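## Task

Place the yellow wire on the table on its own, at least a hand's width clear of every other wire; a wire left hanging over the table edge can count as failure.

## Robot and tools

Robot: two arms, left_arm and right_arm, each with a parallel two-finger gripper. Cameras: cam_high and cam_low sit on a fixed beam behind the arms; cam_left_wrist and cam_right_wrist ride on the grippers. All images are 896x504.

Frames: the scene frame has its origin at table-top height, midway between the nominal arm bases, a little behind the near table edge; +z is up, +x points out over the table, and left_arm is on the +y side (not necessarily the left of an image). The left base sits near (-0.003, +0.342, -0.003) m and the right near (+0.006, -0.313, -0.006) m, each almost level. Every hand position, orientation, velocity and Hand target in results is given in that arm's own base frame; fixed cameras and the table use the scene frame. A gripper's fingers point along its +z axis and close along its y axis; end_effector_position is the spot between the pads, roughly 1 cm short of the tips. Printed positions can be a few centimetres off, more when the arm reaches far.

Command rows: every moving argument uses rows of 14 numbers, one row covering both arms: dx, dy, dz, rx, ry, rz, opening for left_arm, then the same seven for right_arm. The six pose numbers are offsets, not poses: they are measured along that arm's base axes from its Hand target as it stood when the action or move began, and rotation (rx, ry, rz as one rotation vector) turns about that target's position. Scale: 1.0 equals 0.6 m or 180 degrees; range -1 to 1. Sending the same offset again moves the arm further. Sending six zeros re-requests the current Hand target. Opening is absolute, not an offset: +1 fully open (0.093 m), -1 closed. A 0 in the opening slot is a real command, so repeat the current opening for an arm you want unchanged.

execute_actions(actions, cameras): actions is a list of actions; each action is up to 15 rows, one per 1/30 s step, every row counted from the action's start pose; a short action repeats its last row. Images return only if cameras requests them or actions is empty. An empty list also reports the scene number and task.

move(target, speed, blend, opening_speed, grip_force, blocking, cameras): drives each gripper along a straight line toward its row (or through up to 15 rows, all offsets counted from the same starting Hand targets). speed in m/s, 0.002 to 2.9, default 0.25; rotation limited to twice that in rad/s. blend in metres rounds corners between rows; 0 stops at each. opening_speed is per second on the -1..+1 scale, at least 0.2. grip_force is newtons per pad, 10 to 50, persists until changed; lower force closes slowly. blocking=false returns early while the move continues. A move runs at most 10 s. It does not avoid obstacles or the other arm. The result adds a move: line with the ending (done, off_target, moving, held, fault) and limits (paced = pose clipped, held = steps withheld). done means within 10 mm and 2 degrees; it does not tell you about contact.

wait(seconds 0 to 10): lets time pass holding commands. stop(): brakes a running move. zoom_image(camera, region [x0, y0, x1, y1] pixels, at most 504 by 504): enlarges part of the newest image of that camera. finished_scene(scene, integer 1 to 2): ends the current scene irreversibly; make no further calls in that reply.

Reading results: grip_measured is the finger motor on the -1..+1 scale; pads meet near -0.94 and an object's width adds about 0.0208 per mm. To hold a flat rigid item send at least 0.24 below its width reading; to release send well above it. The last value in each Joint positions list is the opening in metres. Hand target is the last commanded pose after clipping; the gripper often stops short of it because of friction and weight, so check positions and tilt after each move and send any remaining gap as an offset. Joint torques include the arm's own weight; the first three wrap at ±28 N m. Joint velocities may be omitted when all are at noise level.

Behaviour to know: orientation commands are clipped to 40 degrees from the measured orientation per step. Tiny moves may not happen or may drift sideways. Do not route a path near an arm's own base; go around it. Joint ranges (rad): waist -2.618 to 3.054, shoulder 0.000 to 3.142, elbow 0.000 to 3.142 (straight at 2.901), wrist pitch -1.571 to 1.571, wrist yaw -1.571 to 1.571, wrist roll -2.094 to 2.094.

Avoid: dropping wires or releasing them while moving; fast contact or driving far past a contact point; striking the bar, plate or rail behind the table (up to about 3 cm tall, no warning); any contact between the two arms or closing one gripper on the other's fingers; strain on the wrist camera cables; pushing anything off the table. A blocked arm keeps pressing until commanded back past its gripper. Motors heat when holding loads, stretched out or straining: MOTOR HOT appears at 75 °C, at 90 °C the arm folds and idles, at 100 °C it goes limp. Loose objects may occasionally be nudged by outside pushes.

Each tool is called after "Call:" as name(argument=value, ...), one argument or row to a line, values as JSON.

## Session

Call:
execute_actions(
  actions=[],
)

Scene clock: 0.00 s.
left_arm: end_effector_position=(+0.3754, -0.0005, +0.4011) grip_measured=+1.000 end_effector_quat_wxyz=(+0.706, +0.000, +0.709, -0.002) | right_arm: end_effector_position=(+0.3245, +0.3107, +0.2714) grip_measured=-0.935 end_effector_quat_wxyz=(+0.475, -0.493, +0.585, +0.435)
Joint positions: left_arm=[0 1.047 1.047 -0.004 0.003 -0.004 0.093] | right_arm=[0.449 1.57 1.11 0.154 -0.97 -0.214 0]
Joint velocities: within noise
Joint torques (N m): no reading
Motor temperatures (°C): left_arm=[29 31 30 30 26 27 27] | right_arm=[26 31 31 31 31 30 28]
Heat: left arm: 31 °C; right arm: 31 °C.
Hand target: left_arm +0.3732, +0.0006, +0.4097; +0.713, -0.001, +0.701, +0.001 | right_arm +0.3245, +0.3101, +0.2773; +0.481, -0.495, +0.579, +0.433
Tool commands: left_gripper/opening=+1.0 right_gripper/opening=-0.941665

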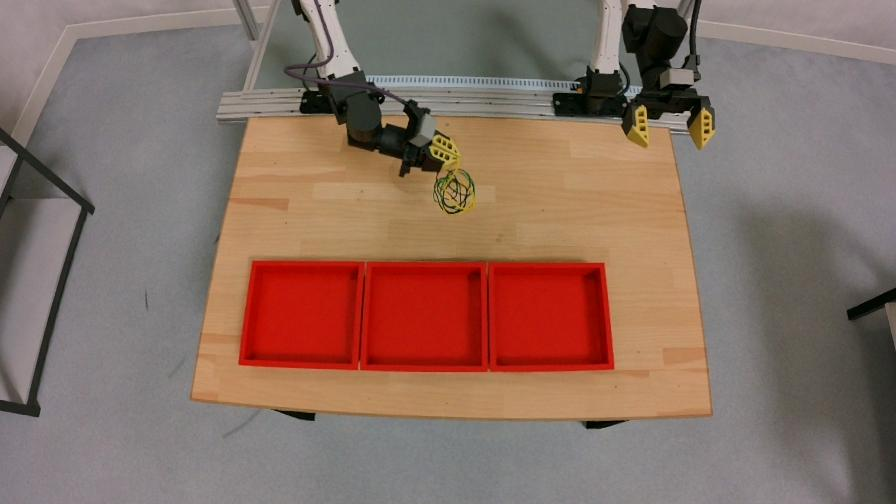

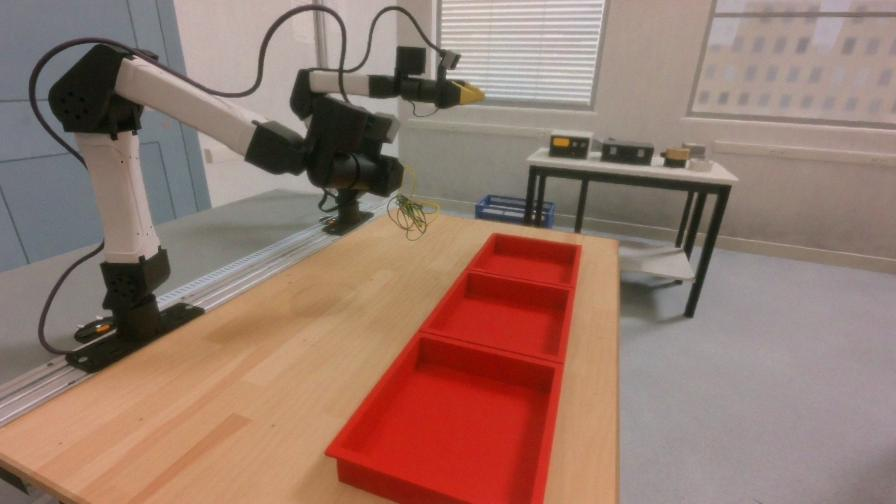

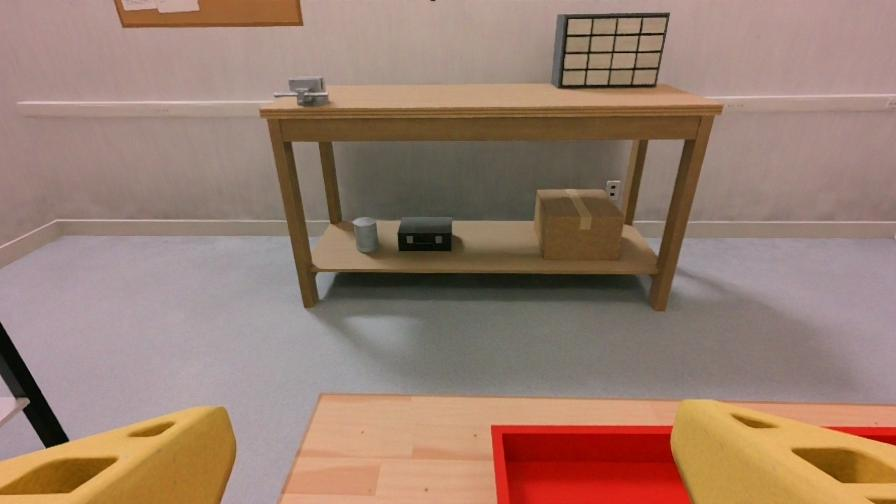

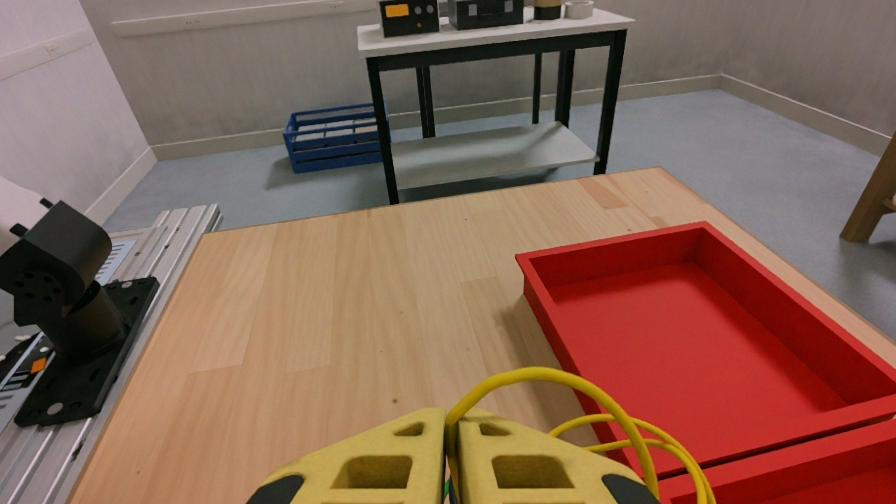

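Call:
zoom_image(
  camera="cam_high",
  region=[380, 110, 520, 240],
)

Call:
zoom_image(
  camera="cam_low",
  region=[350, 140, 490, 260],
)

Call:
zoom_image(
  camera="cam_right_wrist",
  region=[392, 340, 752, 504],
)

Scaled by 3.600.

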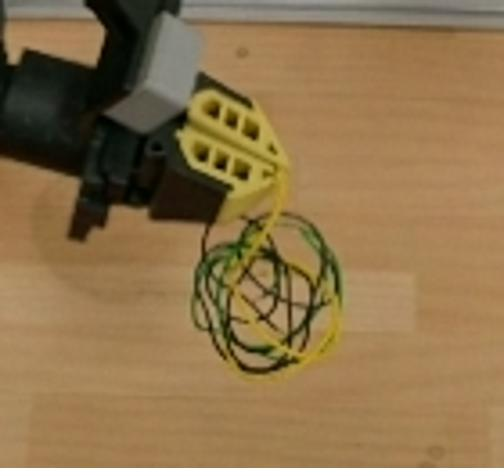

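Scaled by 3.600.

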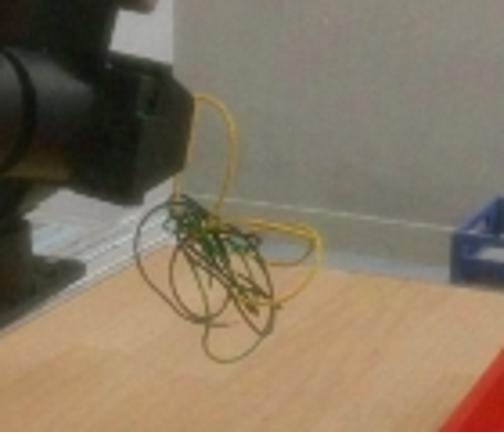

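Scaled by 1.400.

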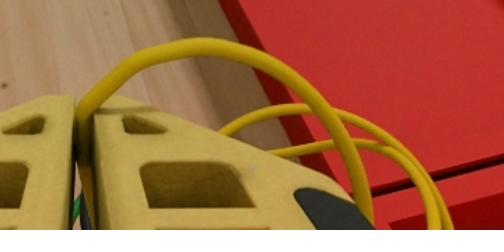

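Call:
move(
  target=[-0.072,-0.2,-0.15,0.034,0.053,-0.457,1,0,0,0,0,0,0,-0.942],
  cameras=["all"],
)

Call:
zoom_image(
  camera="cam_left_wrist",
  region=[280, 150, 616, 504],
)

Scene clock: 29.57 s.
left_arm: end_effector_position=(+0.3267, -0.1183, +0.3171) grip_measured=+1.000 end_effector_quat_wxyz=(+0.480, +0.474, +0.592, -0.441) | right_arm: end_effector_position=(+0.3245, +0.3107, +0.2714) grip_measured=-0.936 end_effector_quat_wxyz=(+0.475, -0.493, +0.585, +0.435)
Joint positions: left_arm=[0.152 1.708 1.633 -1.495 1.419 1.501 0.093] | right_arm=[0.449 1.57 1.11 0.154 -0.97 -0.214 0]
Joint torques (N m): left_arm=[-0.68 -6.35 9.89 0.06 0.43 0.26] | right_arm=[-0.12 -7.16 8.36 1.81 -0.07 0.03]
Motor temperatures (°C): left_arm=[29 32 36 36 26 27 27] | right_arm=[26 35 36 35 31 30 28]
Heat: left arm: 36 °C; right arm: 36 °C.
Hand target: left_arm +0.3300, -0.1194, +0.3197; +0.481, +0.495, +0.579, -0.434 | right_arm +0.3245, +0.3101, +0.2773; +0.481, -0.495, +0.579, +0.433
Off the commanded pose: left_arm 0.004 m, 3 deg | right_arm 0.006 m, 1 deg.
move: off_target (left_arm)

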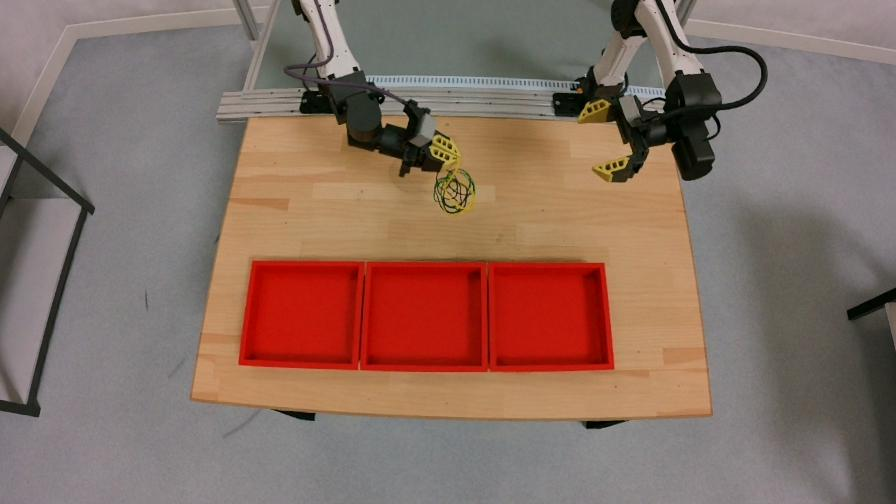

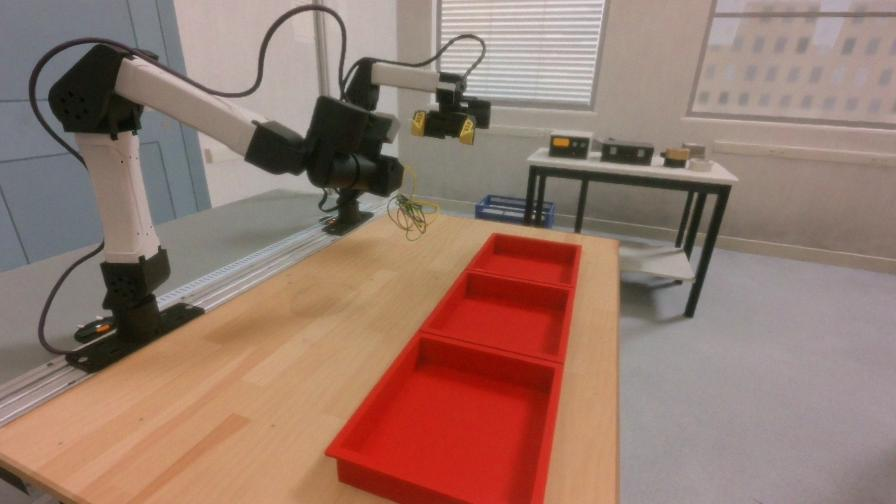

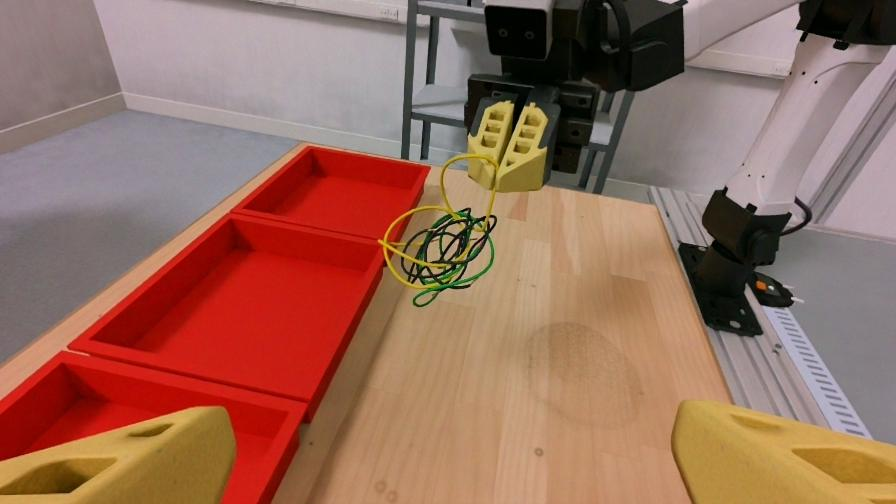

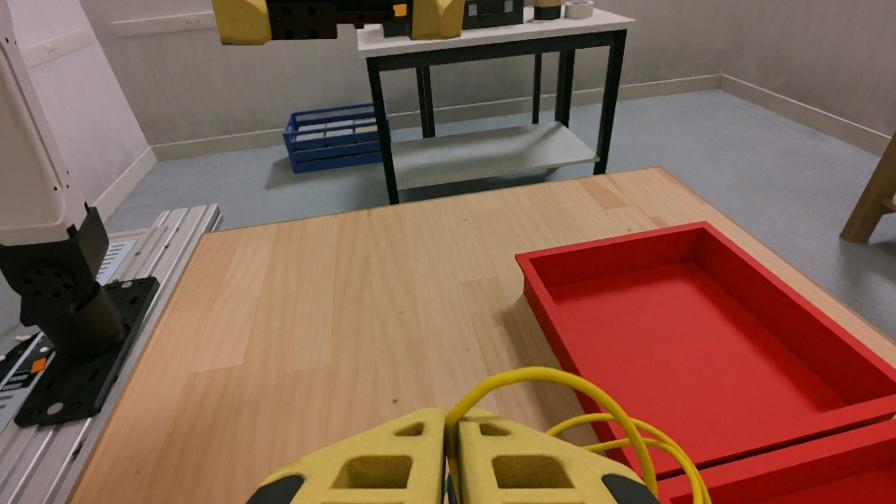

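Scaled by 1.424.

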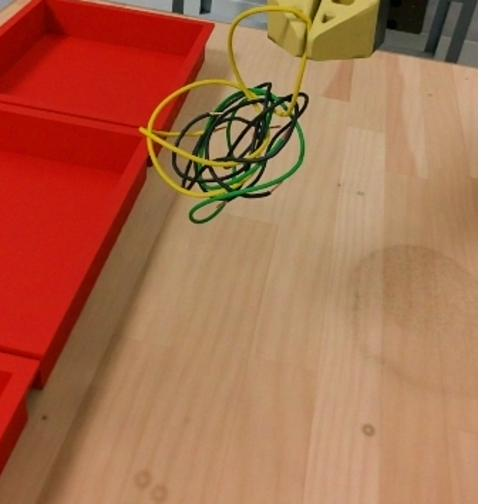

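Call:
move(
  target=[0.025,-0.175,-0.175,0,0,0,0,0,0,0,0,0,0,-0.942],
  cameras=["all"],
)

Call:
zoom_image(
  camera="cam_left_wrist",
  region=[280, 100, 616, 436],
)

Call:
zoom_image(
  camera="cam_low",
  region=[350, 120, 490, 260],
)

Call:
zoom_image(
  camera="cam_high",
  region=[400, 110, 540, 240],
)

Scene clock: 66.73 s.
left_arm: end_effector_position=(+0.3478, -0.2227, +0.2017) grip_measured=+0.002 end_effector_quat_wxyz=(+0.456, +0.482, +0.598, -0.449) | right_arm: end_effector_position=(+0.3245, +0.3107, +0.2714) grip_measured=-0.936 end_effector_quat_wxyz=(+0.475, -0.493, +0.585, +0.435)
Joint positions: left_arm=[-0.175 1.655 0.987 0.097 1.231 0.444 0.045] | right_arm=[0.449 1.57 1.11 0.154 -0.97 -0.214 0]
Joint torques (N m): left_arm=[-0.73 -10.99 6.13 1.68 0.11 -0.04] | right_arm=[-0.03 -7.49 8.49 1.88 -0.01 0.06]
Heat: left arm: 37 °C; right arm: 39 °C.
Hand target: left_arm +0.3450, -0.2245, +0.2148; +0.481, +0.495, +0.579, -0.434 | right_arm +0.3245, +0.3101, +0.2773; +0.481, -0.495, +0.579, +0.433
Off the commanded pose: left_arm 0.013 m, 4 deg | right_arm 0.006 m, 1 deg.
move: off_target (left_arm)

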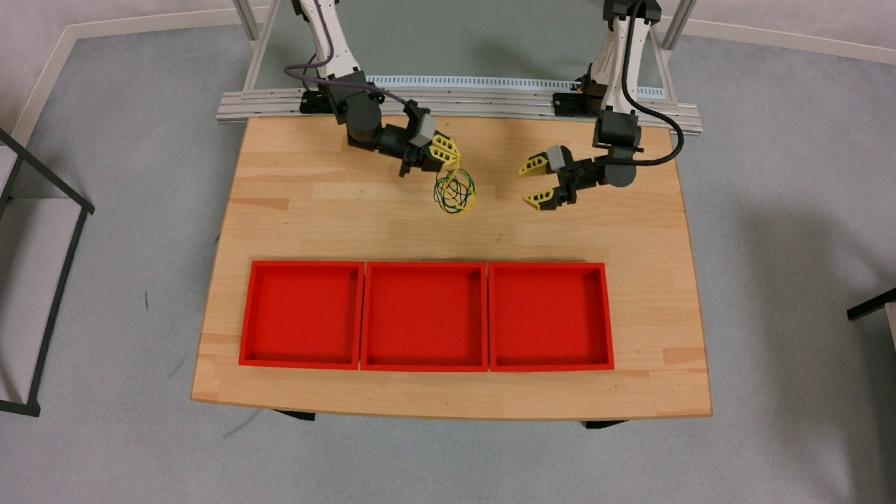

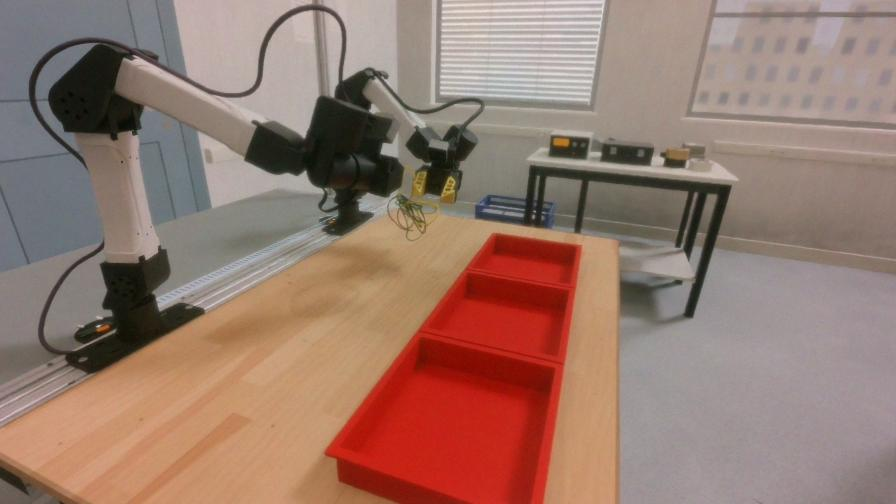

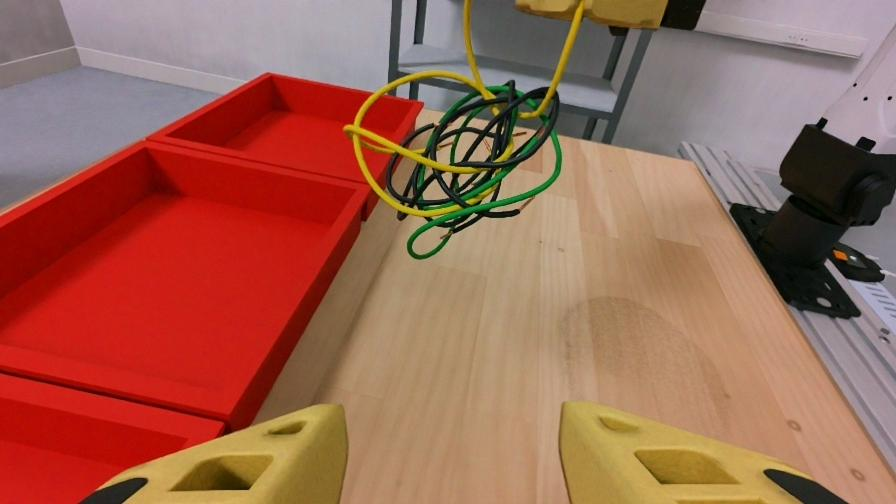

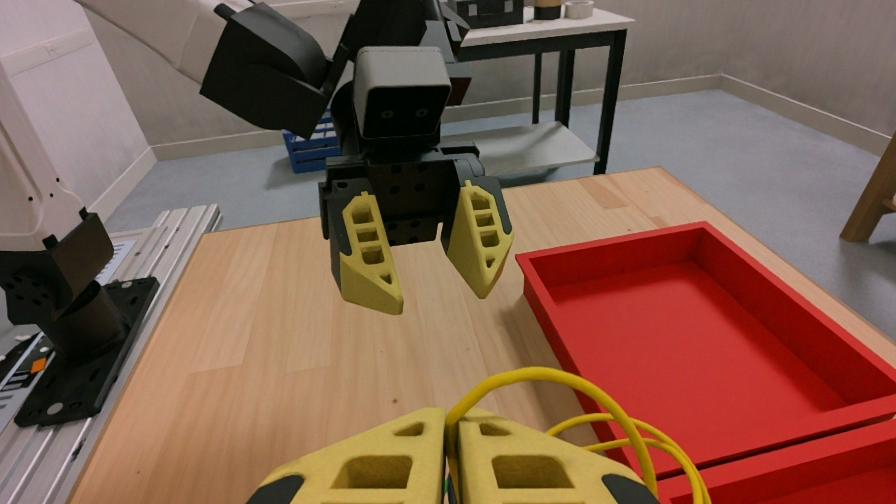

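Scaled by 1.500.

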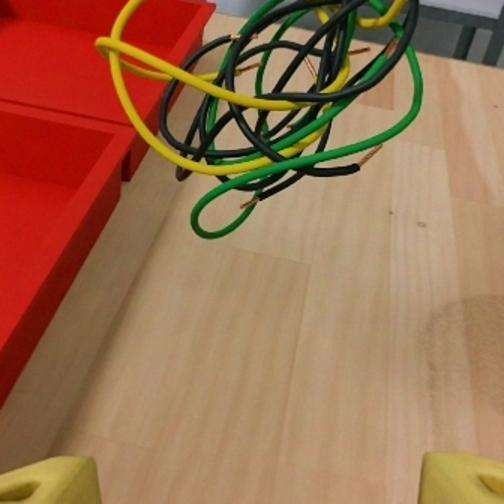

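Scaled by 3.600.

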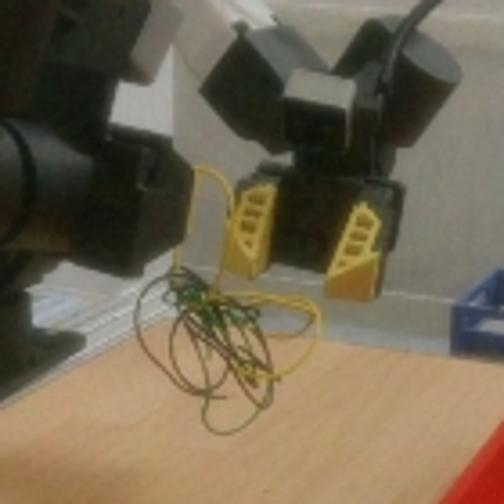

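Scaled by 3.600.

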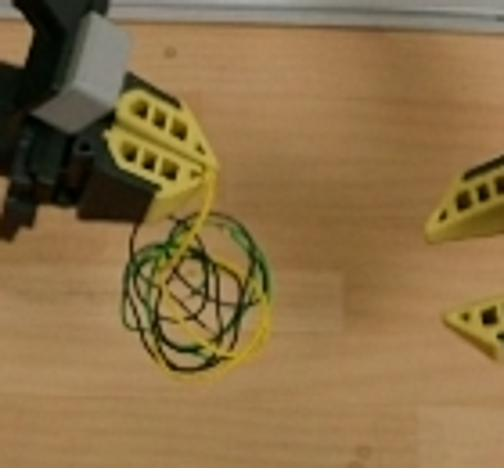

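Call:
move(
  target=[-0.075,-0.085,0.005,0,0,0,-0.32,0,0,0,0,0,0,-0.942],
  speed=0.15,
  cameras=["cam_high","cam_low","cam_left_wrist","cam_right_wrist"],
)

Call:
zoom_image(
  camera="cam_left_wrist",
  region=[250, 50, 654, 454],
)

Call:
zoom_image(
  camera="cam_low",
  region=[350, 120, 490, 260],
)

Call:
zoom_image(
  camera="cam_high",
  region=[400, 110, 540, 240],
)

Scene clock: 114.27 s.
left_arm: end_effector_position=(+0.3020, -0.2752, +0.2060) grip_measured=-0.318 end_effector_quat_wxyz=(+0.456, +0.487, +0.598, -0.444) | right_arm: end_effector_position=(+0.3245, +0.3107, +0.2714) grip_measured=-0.936 end_effector_quat_wxyz=(+0.475, -0.493, +0.585, +0.435)
Joint positions: left_arm=[-0.373 1.53 0.834 0.304 1.05 0.256 0.03] | right_arm=[0.449 1.57 1.11 0.154 -0.97 -0.214 0]
Joint torques (N m): left_arm=[-0.51 -9.21 6.24 1.92 0 -0.06] | right_arm=[0.16 -7.38 8.55 1.84 -0.03 0.08]
Motor temperatures (°C): left_arm=[29 47 36 39 26 27 27] | right_arm=[26 39 40 40 31 30 28]
Heat: left arm: 47 °C; right arm: 40 °C.
Hand target: left_arm +0.3001, -0.2755, +0.2178; +0.481, +0.495, +0.579, -0.434 | right_arm +0.3245, +0.3101, +0.2773; +0.481, -0.495, +0.579, +0.433
Off the commanded pose: left_arm 0.012 m, 4 deg | right_arm 0.006 m, 1 deg.
move: off_target (left_arm)

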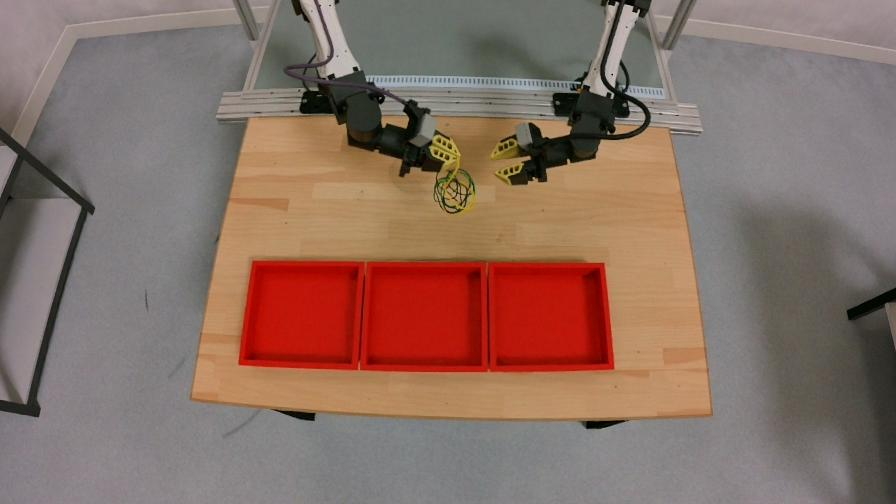

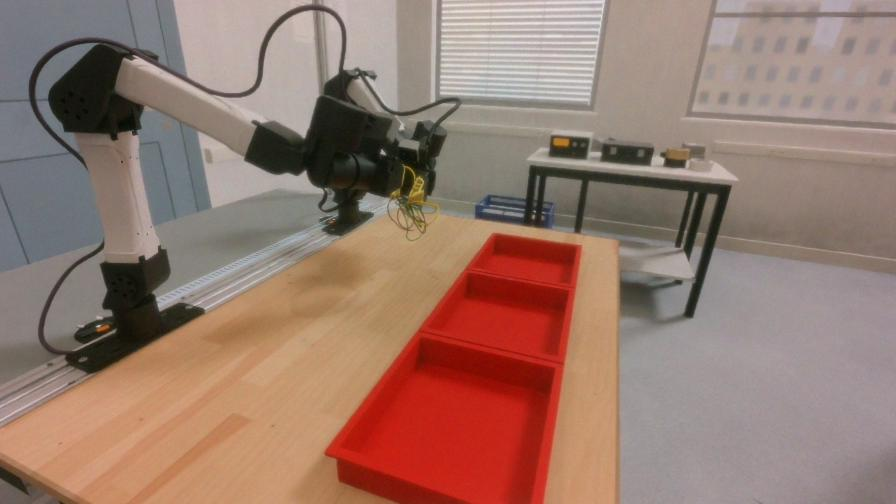

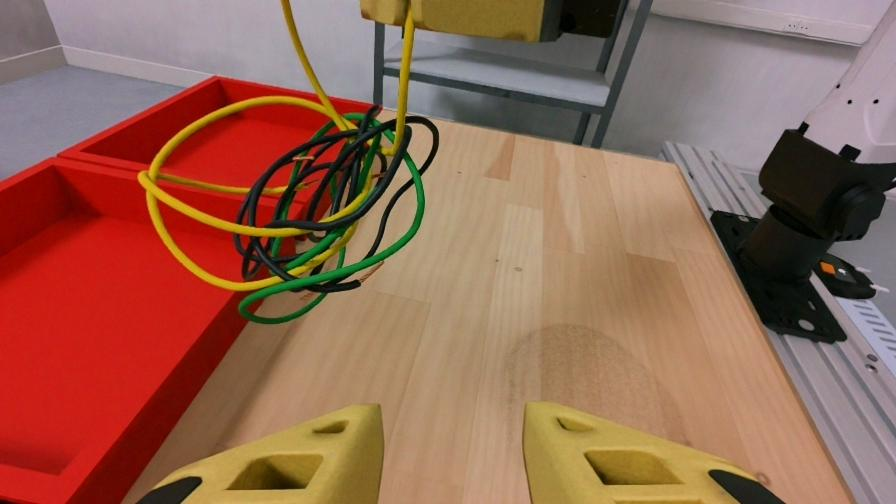

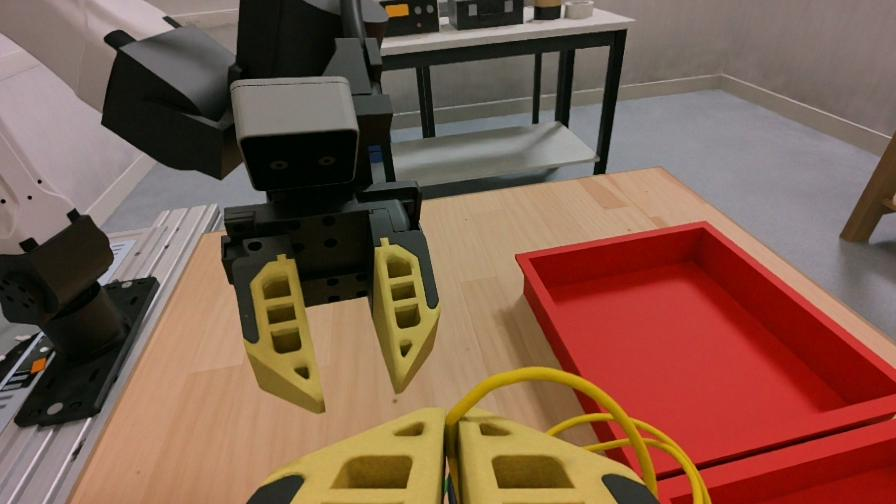

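Scaled by 1.248.

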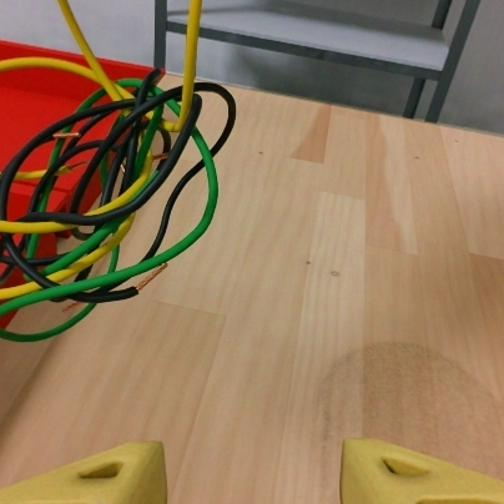

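Scaled by 3.600.

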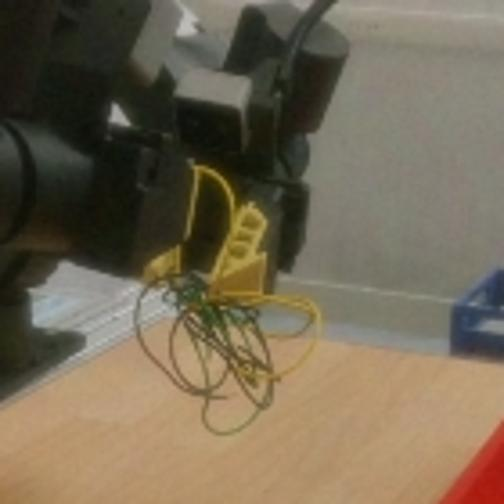

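Scaled by 3.600.

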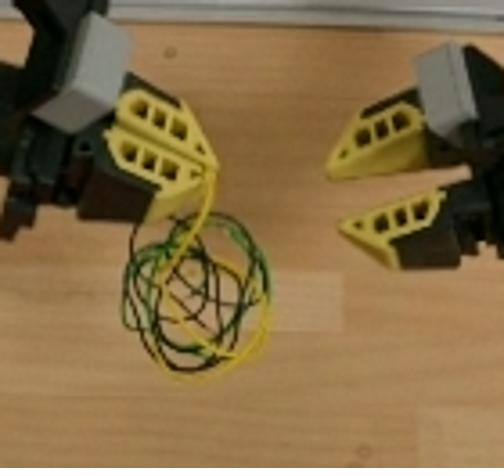

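Call:
move(
  target=[0.028,-0.075,-0.008,0,0,0,-0.32,0,0,0,0,0,0,-0.942],
  speed=0.12,
  cameras=["cam_high","cam_low","cam_left_wrist","cam_right_wrist"],
)

Call:
zoom_image(
  camera="cam_left_wrist",
  region=[250, 50, 654, 454],
)

Call:
zoom_image(
  camera="cam_low",
  region=[350, 120, 490, 260],
)

Call:
zoom_image(
  camera="cam_high",
  region=[400, 110, 540, 240],
)

Scene clock: 130.87 s.
left_arm: end_effector_position=(+0.3075, -0.3134, +0.1980) grip_measured=-0.318 end_effector_quat_wxyz=(+0.454, +0.488, +0.601, -0.441) | right_arm: end_effector_position=(+0.3245, +0.3107, +0.2714) grip_measured=-0.936 end_effector_quat_wxyz=(+0.475, -0.493, +0.585, +0.435)
Joint positions: left_arm=[-0.478 1.622 0.883 0.392 0.947 0.196 0.03] | right_arm=[0.449 1.57 1.11 0.154 -0.97 -0.214 0]
Joint torques (N m): left_arm=[-0.64 -6.22 10.92 2 -0.05 -0.07] | right_arm=[-0.13 -7.41 8.55 1.83 0 0.07]
Heat: left arm: 47 °C; right arm: 41 °C.
Hand target: left_arm +0.3168, -0.3205, +0.2130; +0.481, +0.495, +0.579, -0.434 | right_arm +0.3245, +0.3101, +0.2773; +0.481, -0.495, +0.579, +0.433
Off the commanded pose: left_arm 0.019 m, 4 deg | right_arm 0.006 m, 1 deg.
move: off_target (left_arm)

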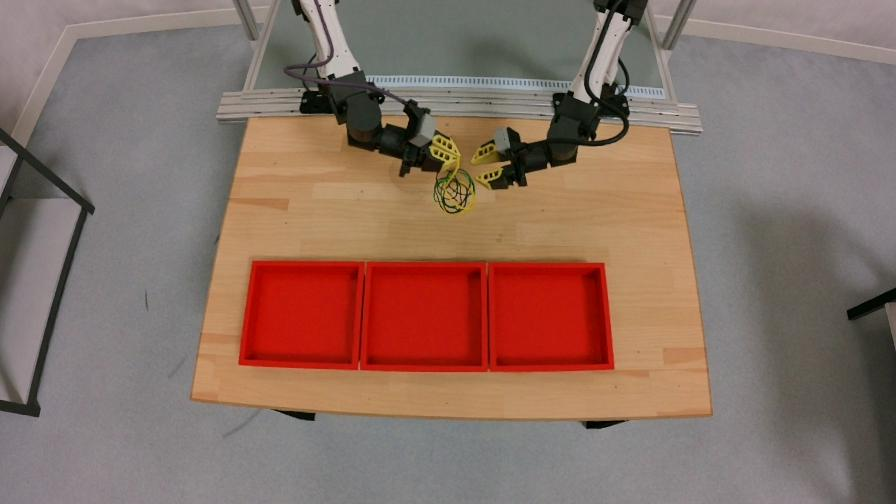

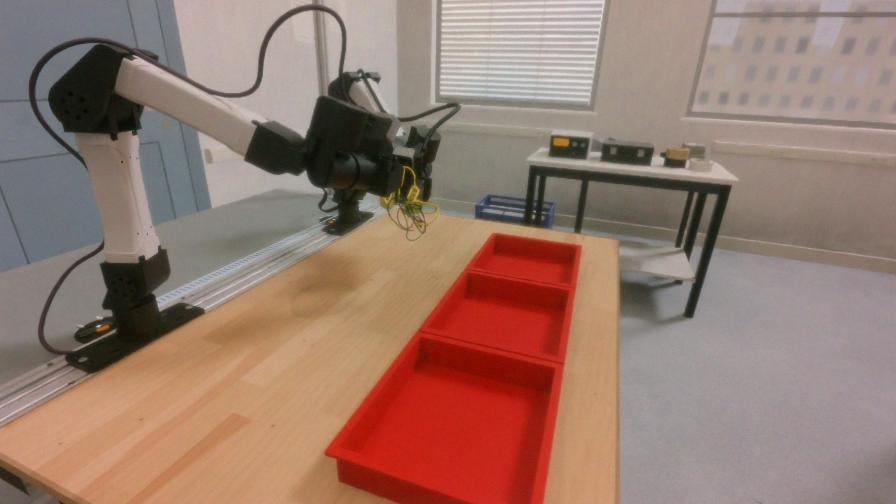

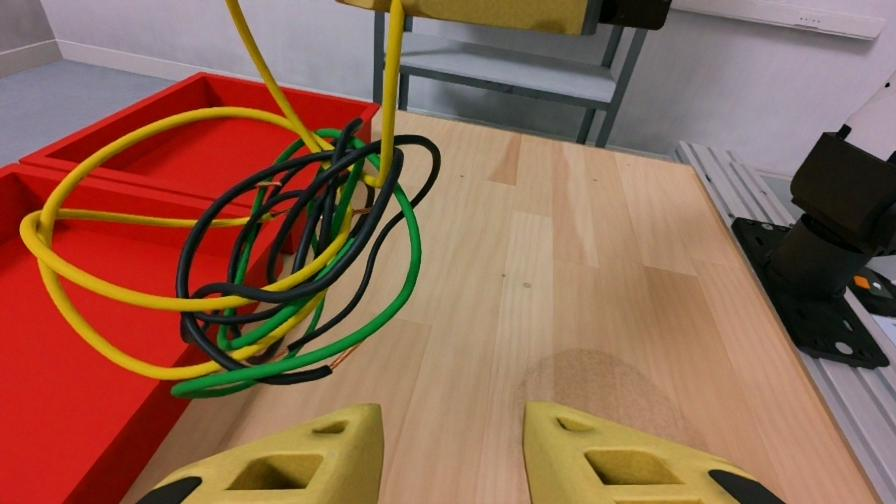

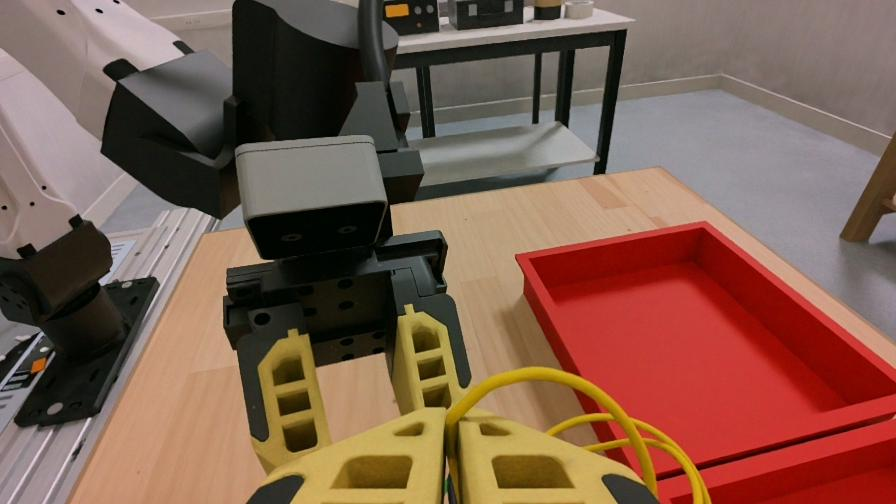

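Scaled by 1.248.

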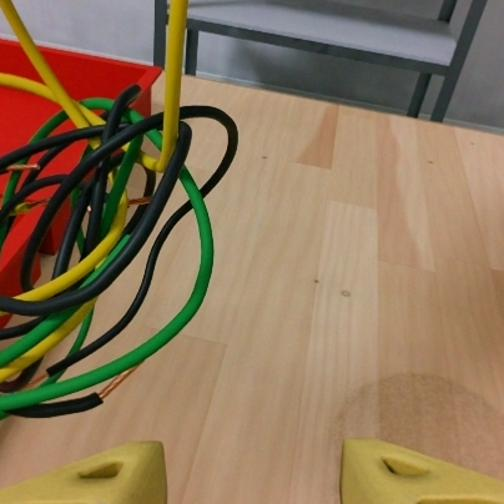

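Scaled by 3.600.

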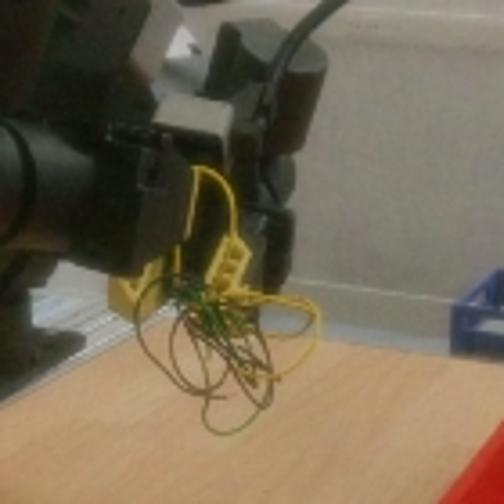

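Scaled by 3.600.

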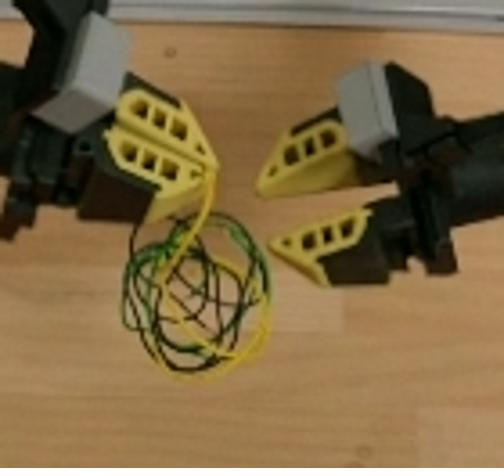

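Call:
move(
  target=[0.019,-0.058,0.004,0,0,0,-0.32,0,0,0,0,0,0,-0.942],
  speed=0.1,
  cameras=["cam_high","cam_low","cam_left_wrist"],
)

Call:
zoom_image(
  camera="cam_left_wrist",
  region=[200, 50, 654, 504],
)

Call:
zoom_image(
  camera="cam_high",
  region=[400, 110, 540, 240],
)

Scene clock: 147.63 s.
left_arm: end_effector_position=(+0.3187, -0.3480, +0.1996) grip_measured=-0.318 end_effector_quat_wxyz=(+0.453, +0.491, +0.601, -0.440) | right_arm: end_effector_position=(+0.3245, +0.3107, +0.2714) grip_measured=-0.936 end_effector_quat_wxyz=(+0.475, -0.493, +0.585, +0.435)
Joint positions: left_arm=[-0.551 1.717 0.992 0.401 0.879 0.167 0.03] | right_arm=[0.449 1.57 1.11 0.154 -0.97 -0.214 0]
Joint torques (N m): left_arm=[-0.47 -7.2 11.12 2.03 -0.08 -0.07] | right_arm=[-0.12 -7.41 8.43 1.8 0 0.08]
Motor temperatures (°C): left_arm=[29 43 40 44 26 27 27] | right_arm=[26 40 41 41 31 30 28]
Heat: left arm: 44 °C; right arm: 41 °C.
Hand target: left_arm +0.3282, -0.3552, +0.2153; +0.481, +0.495, +0.579, -0.434 | right_arm +0.3245, +0.3101, +0.2773; +0.481, -0.495, +0.579, +0.433
Off the commanded pose: left_arm 0.020 m, 4 deg | right_arm 0.006 m, 1 deg.
move: off_target (left_arm)
Images, in order (width x height): cam_high 896x504, cam_low 896x504, cam_left_wrist 896x504.

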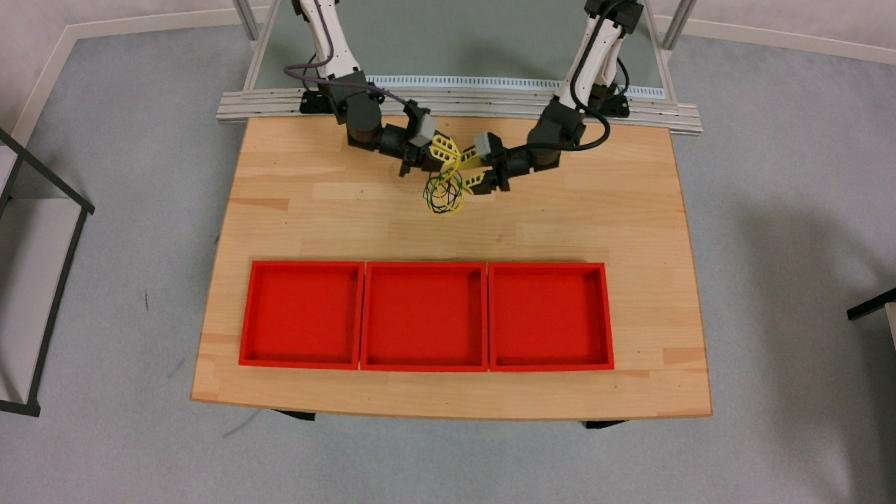

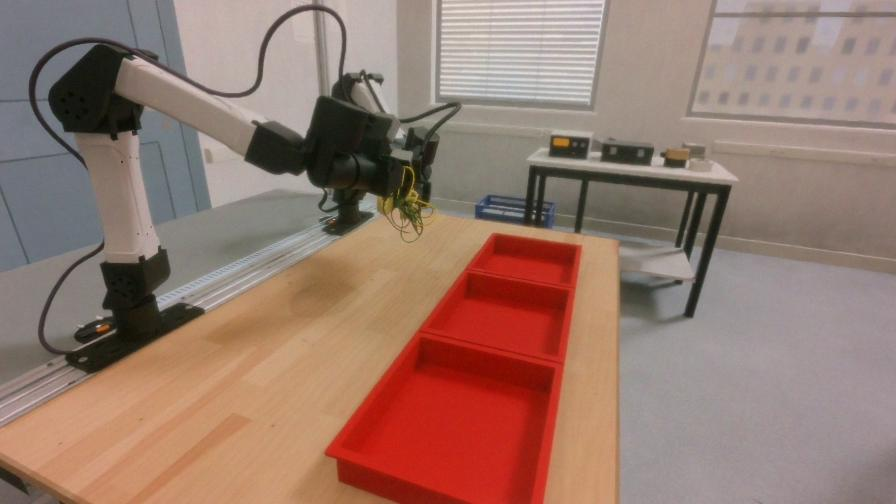

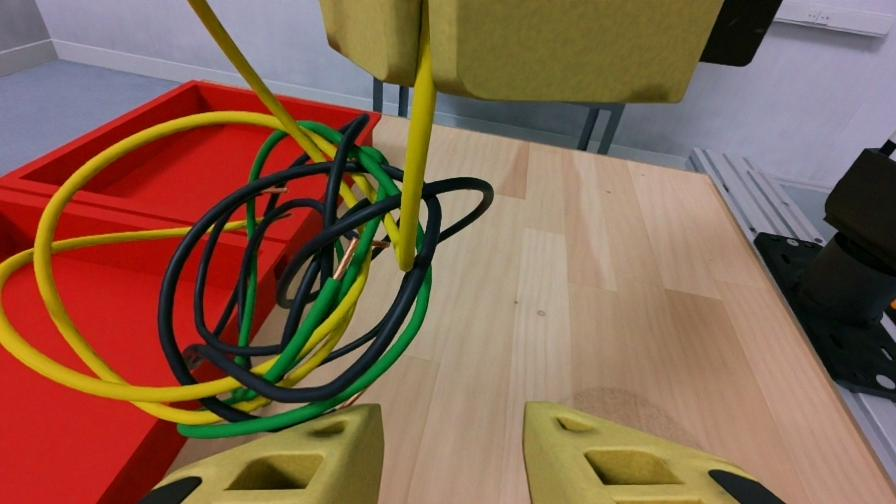

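Scaled by 1.110.

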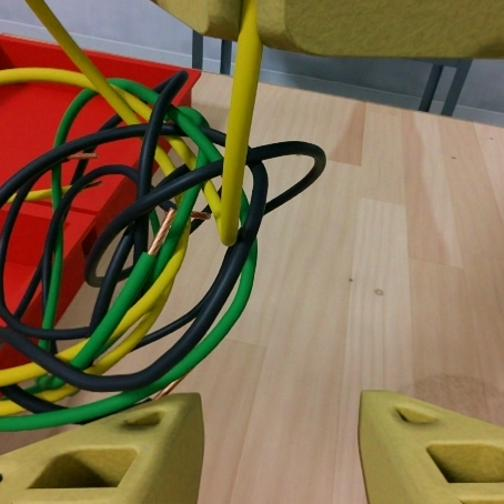

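Scaled by 3.600.

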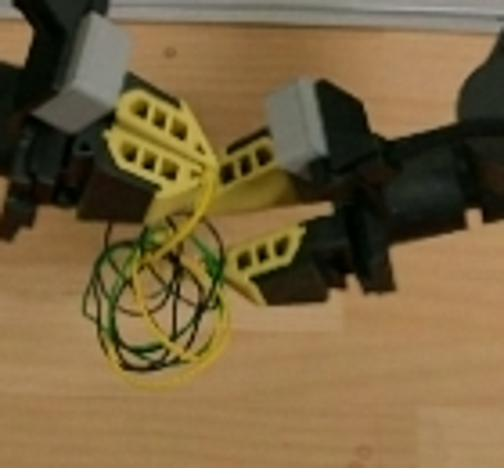

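Call:
move(
  target=[
    [-0.015,0.062,0.0,0,0,0,-0.56,0,0,0,0,0,0,-0.942],
    [-0.015,0.062,0.038,0,0,0,-0.56,0,0,0,0,0,0,-0.942],
  ],
  speed=0.1,
  blend=0.005,
  cameras=["cam_high","cam_low","cam_left_wrist"],
)

Call:
zoom_image(
  camera="cam_left_wrist",
  region=[200, 50, 654, 504],
)

Call:
zoom_image(
  camera="cam_high",
  region=[400, 110, 540, 240],
)

Scene clock: 187.63 s.
left_arm: end_effector_position=(+0.3177, -0.3197, +0.2143) grip_measured=-0.558 end_effector_quat_wxyz=(+0.457, +0.482, +0.602, -0.443) | right_arm: end_effector_position=(+0.3245, +0.3107, +0.2714) grip_measured=-0.936 end_effector_quat_wxyz=(+0.475, -0.493, +0.585, +0.435)
Joint positions: left_arm=[-0.483 1.634 0.955 0.353 0.936 0.171 0.018] | right_arm=[0.449 1.57 1.11 0.154 -0.97 -0.214 0]
Joint torques (N m): left_arm=[0.47 -10.58 10.86 1.38 0.14 0.22] | right_arm=[-0.01 -7.47 8.44 1.83 0.01 0.03]
Heat: left arm: 46 °C; right arm: 43 °C.
Hand target: left_arm +0.3192, -0.3181, +0.2381; +0.481, +0.495, +0.579, -0.434 | right_arm +0.3245, +0.3101, +0.2773; +0.481, -0.495, +0.579, +0.433
Off the commanded pose: left_arm 0.024 m, 4 deg | right_arm 0.006 m, 1 deg.
move: off_target (left_arm)
Images, in order (width x height): cam_high 896x504, cam_low 896x504, cam_left_wrist 896x504.

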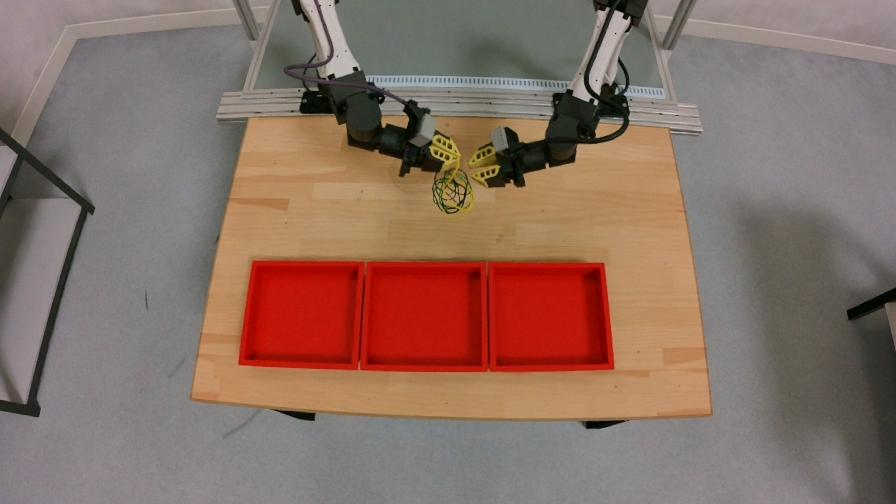

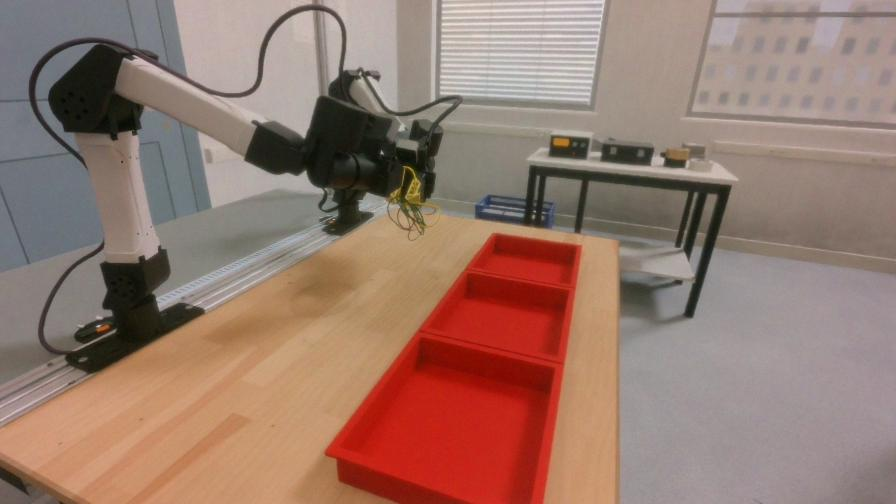

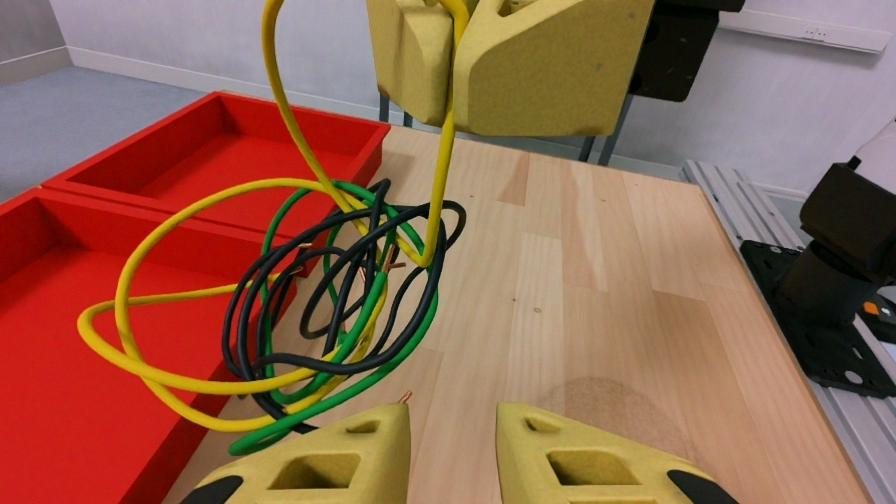

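Scaled by 1.110.

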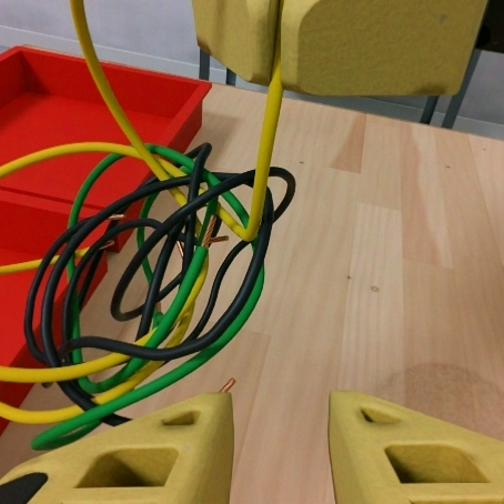

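Scaled by 3.600.

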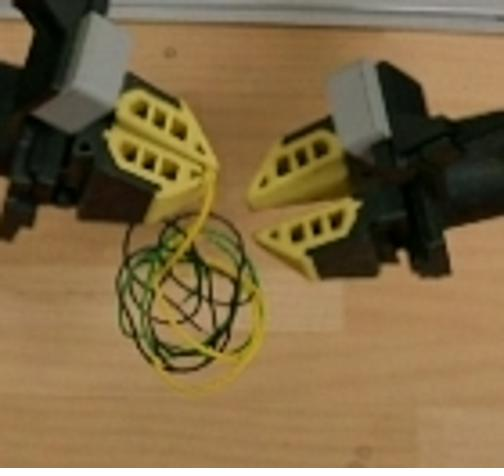

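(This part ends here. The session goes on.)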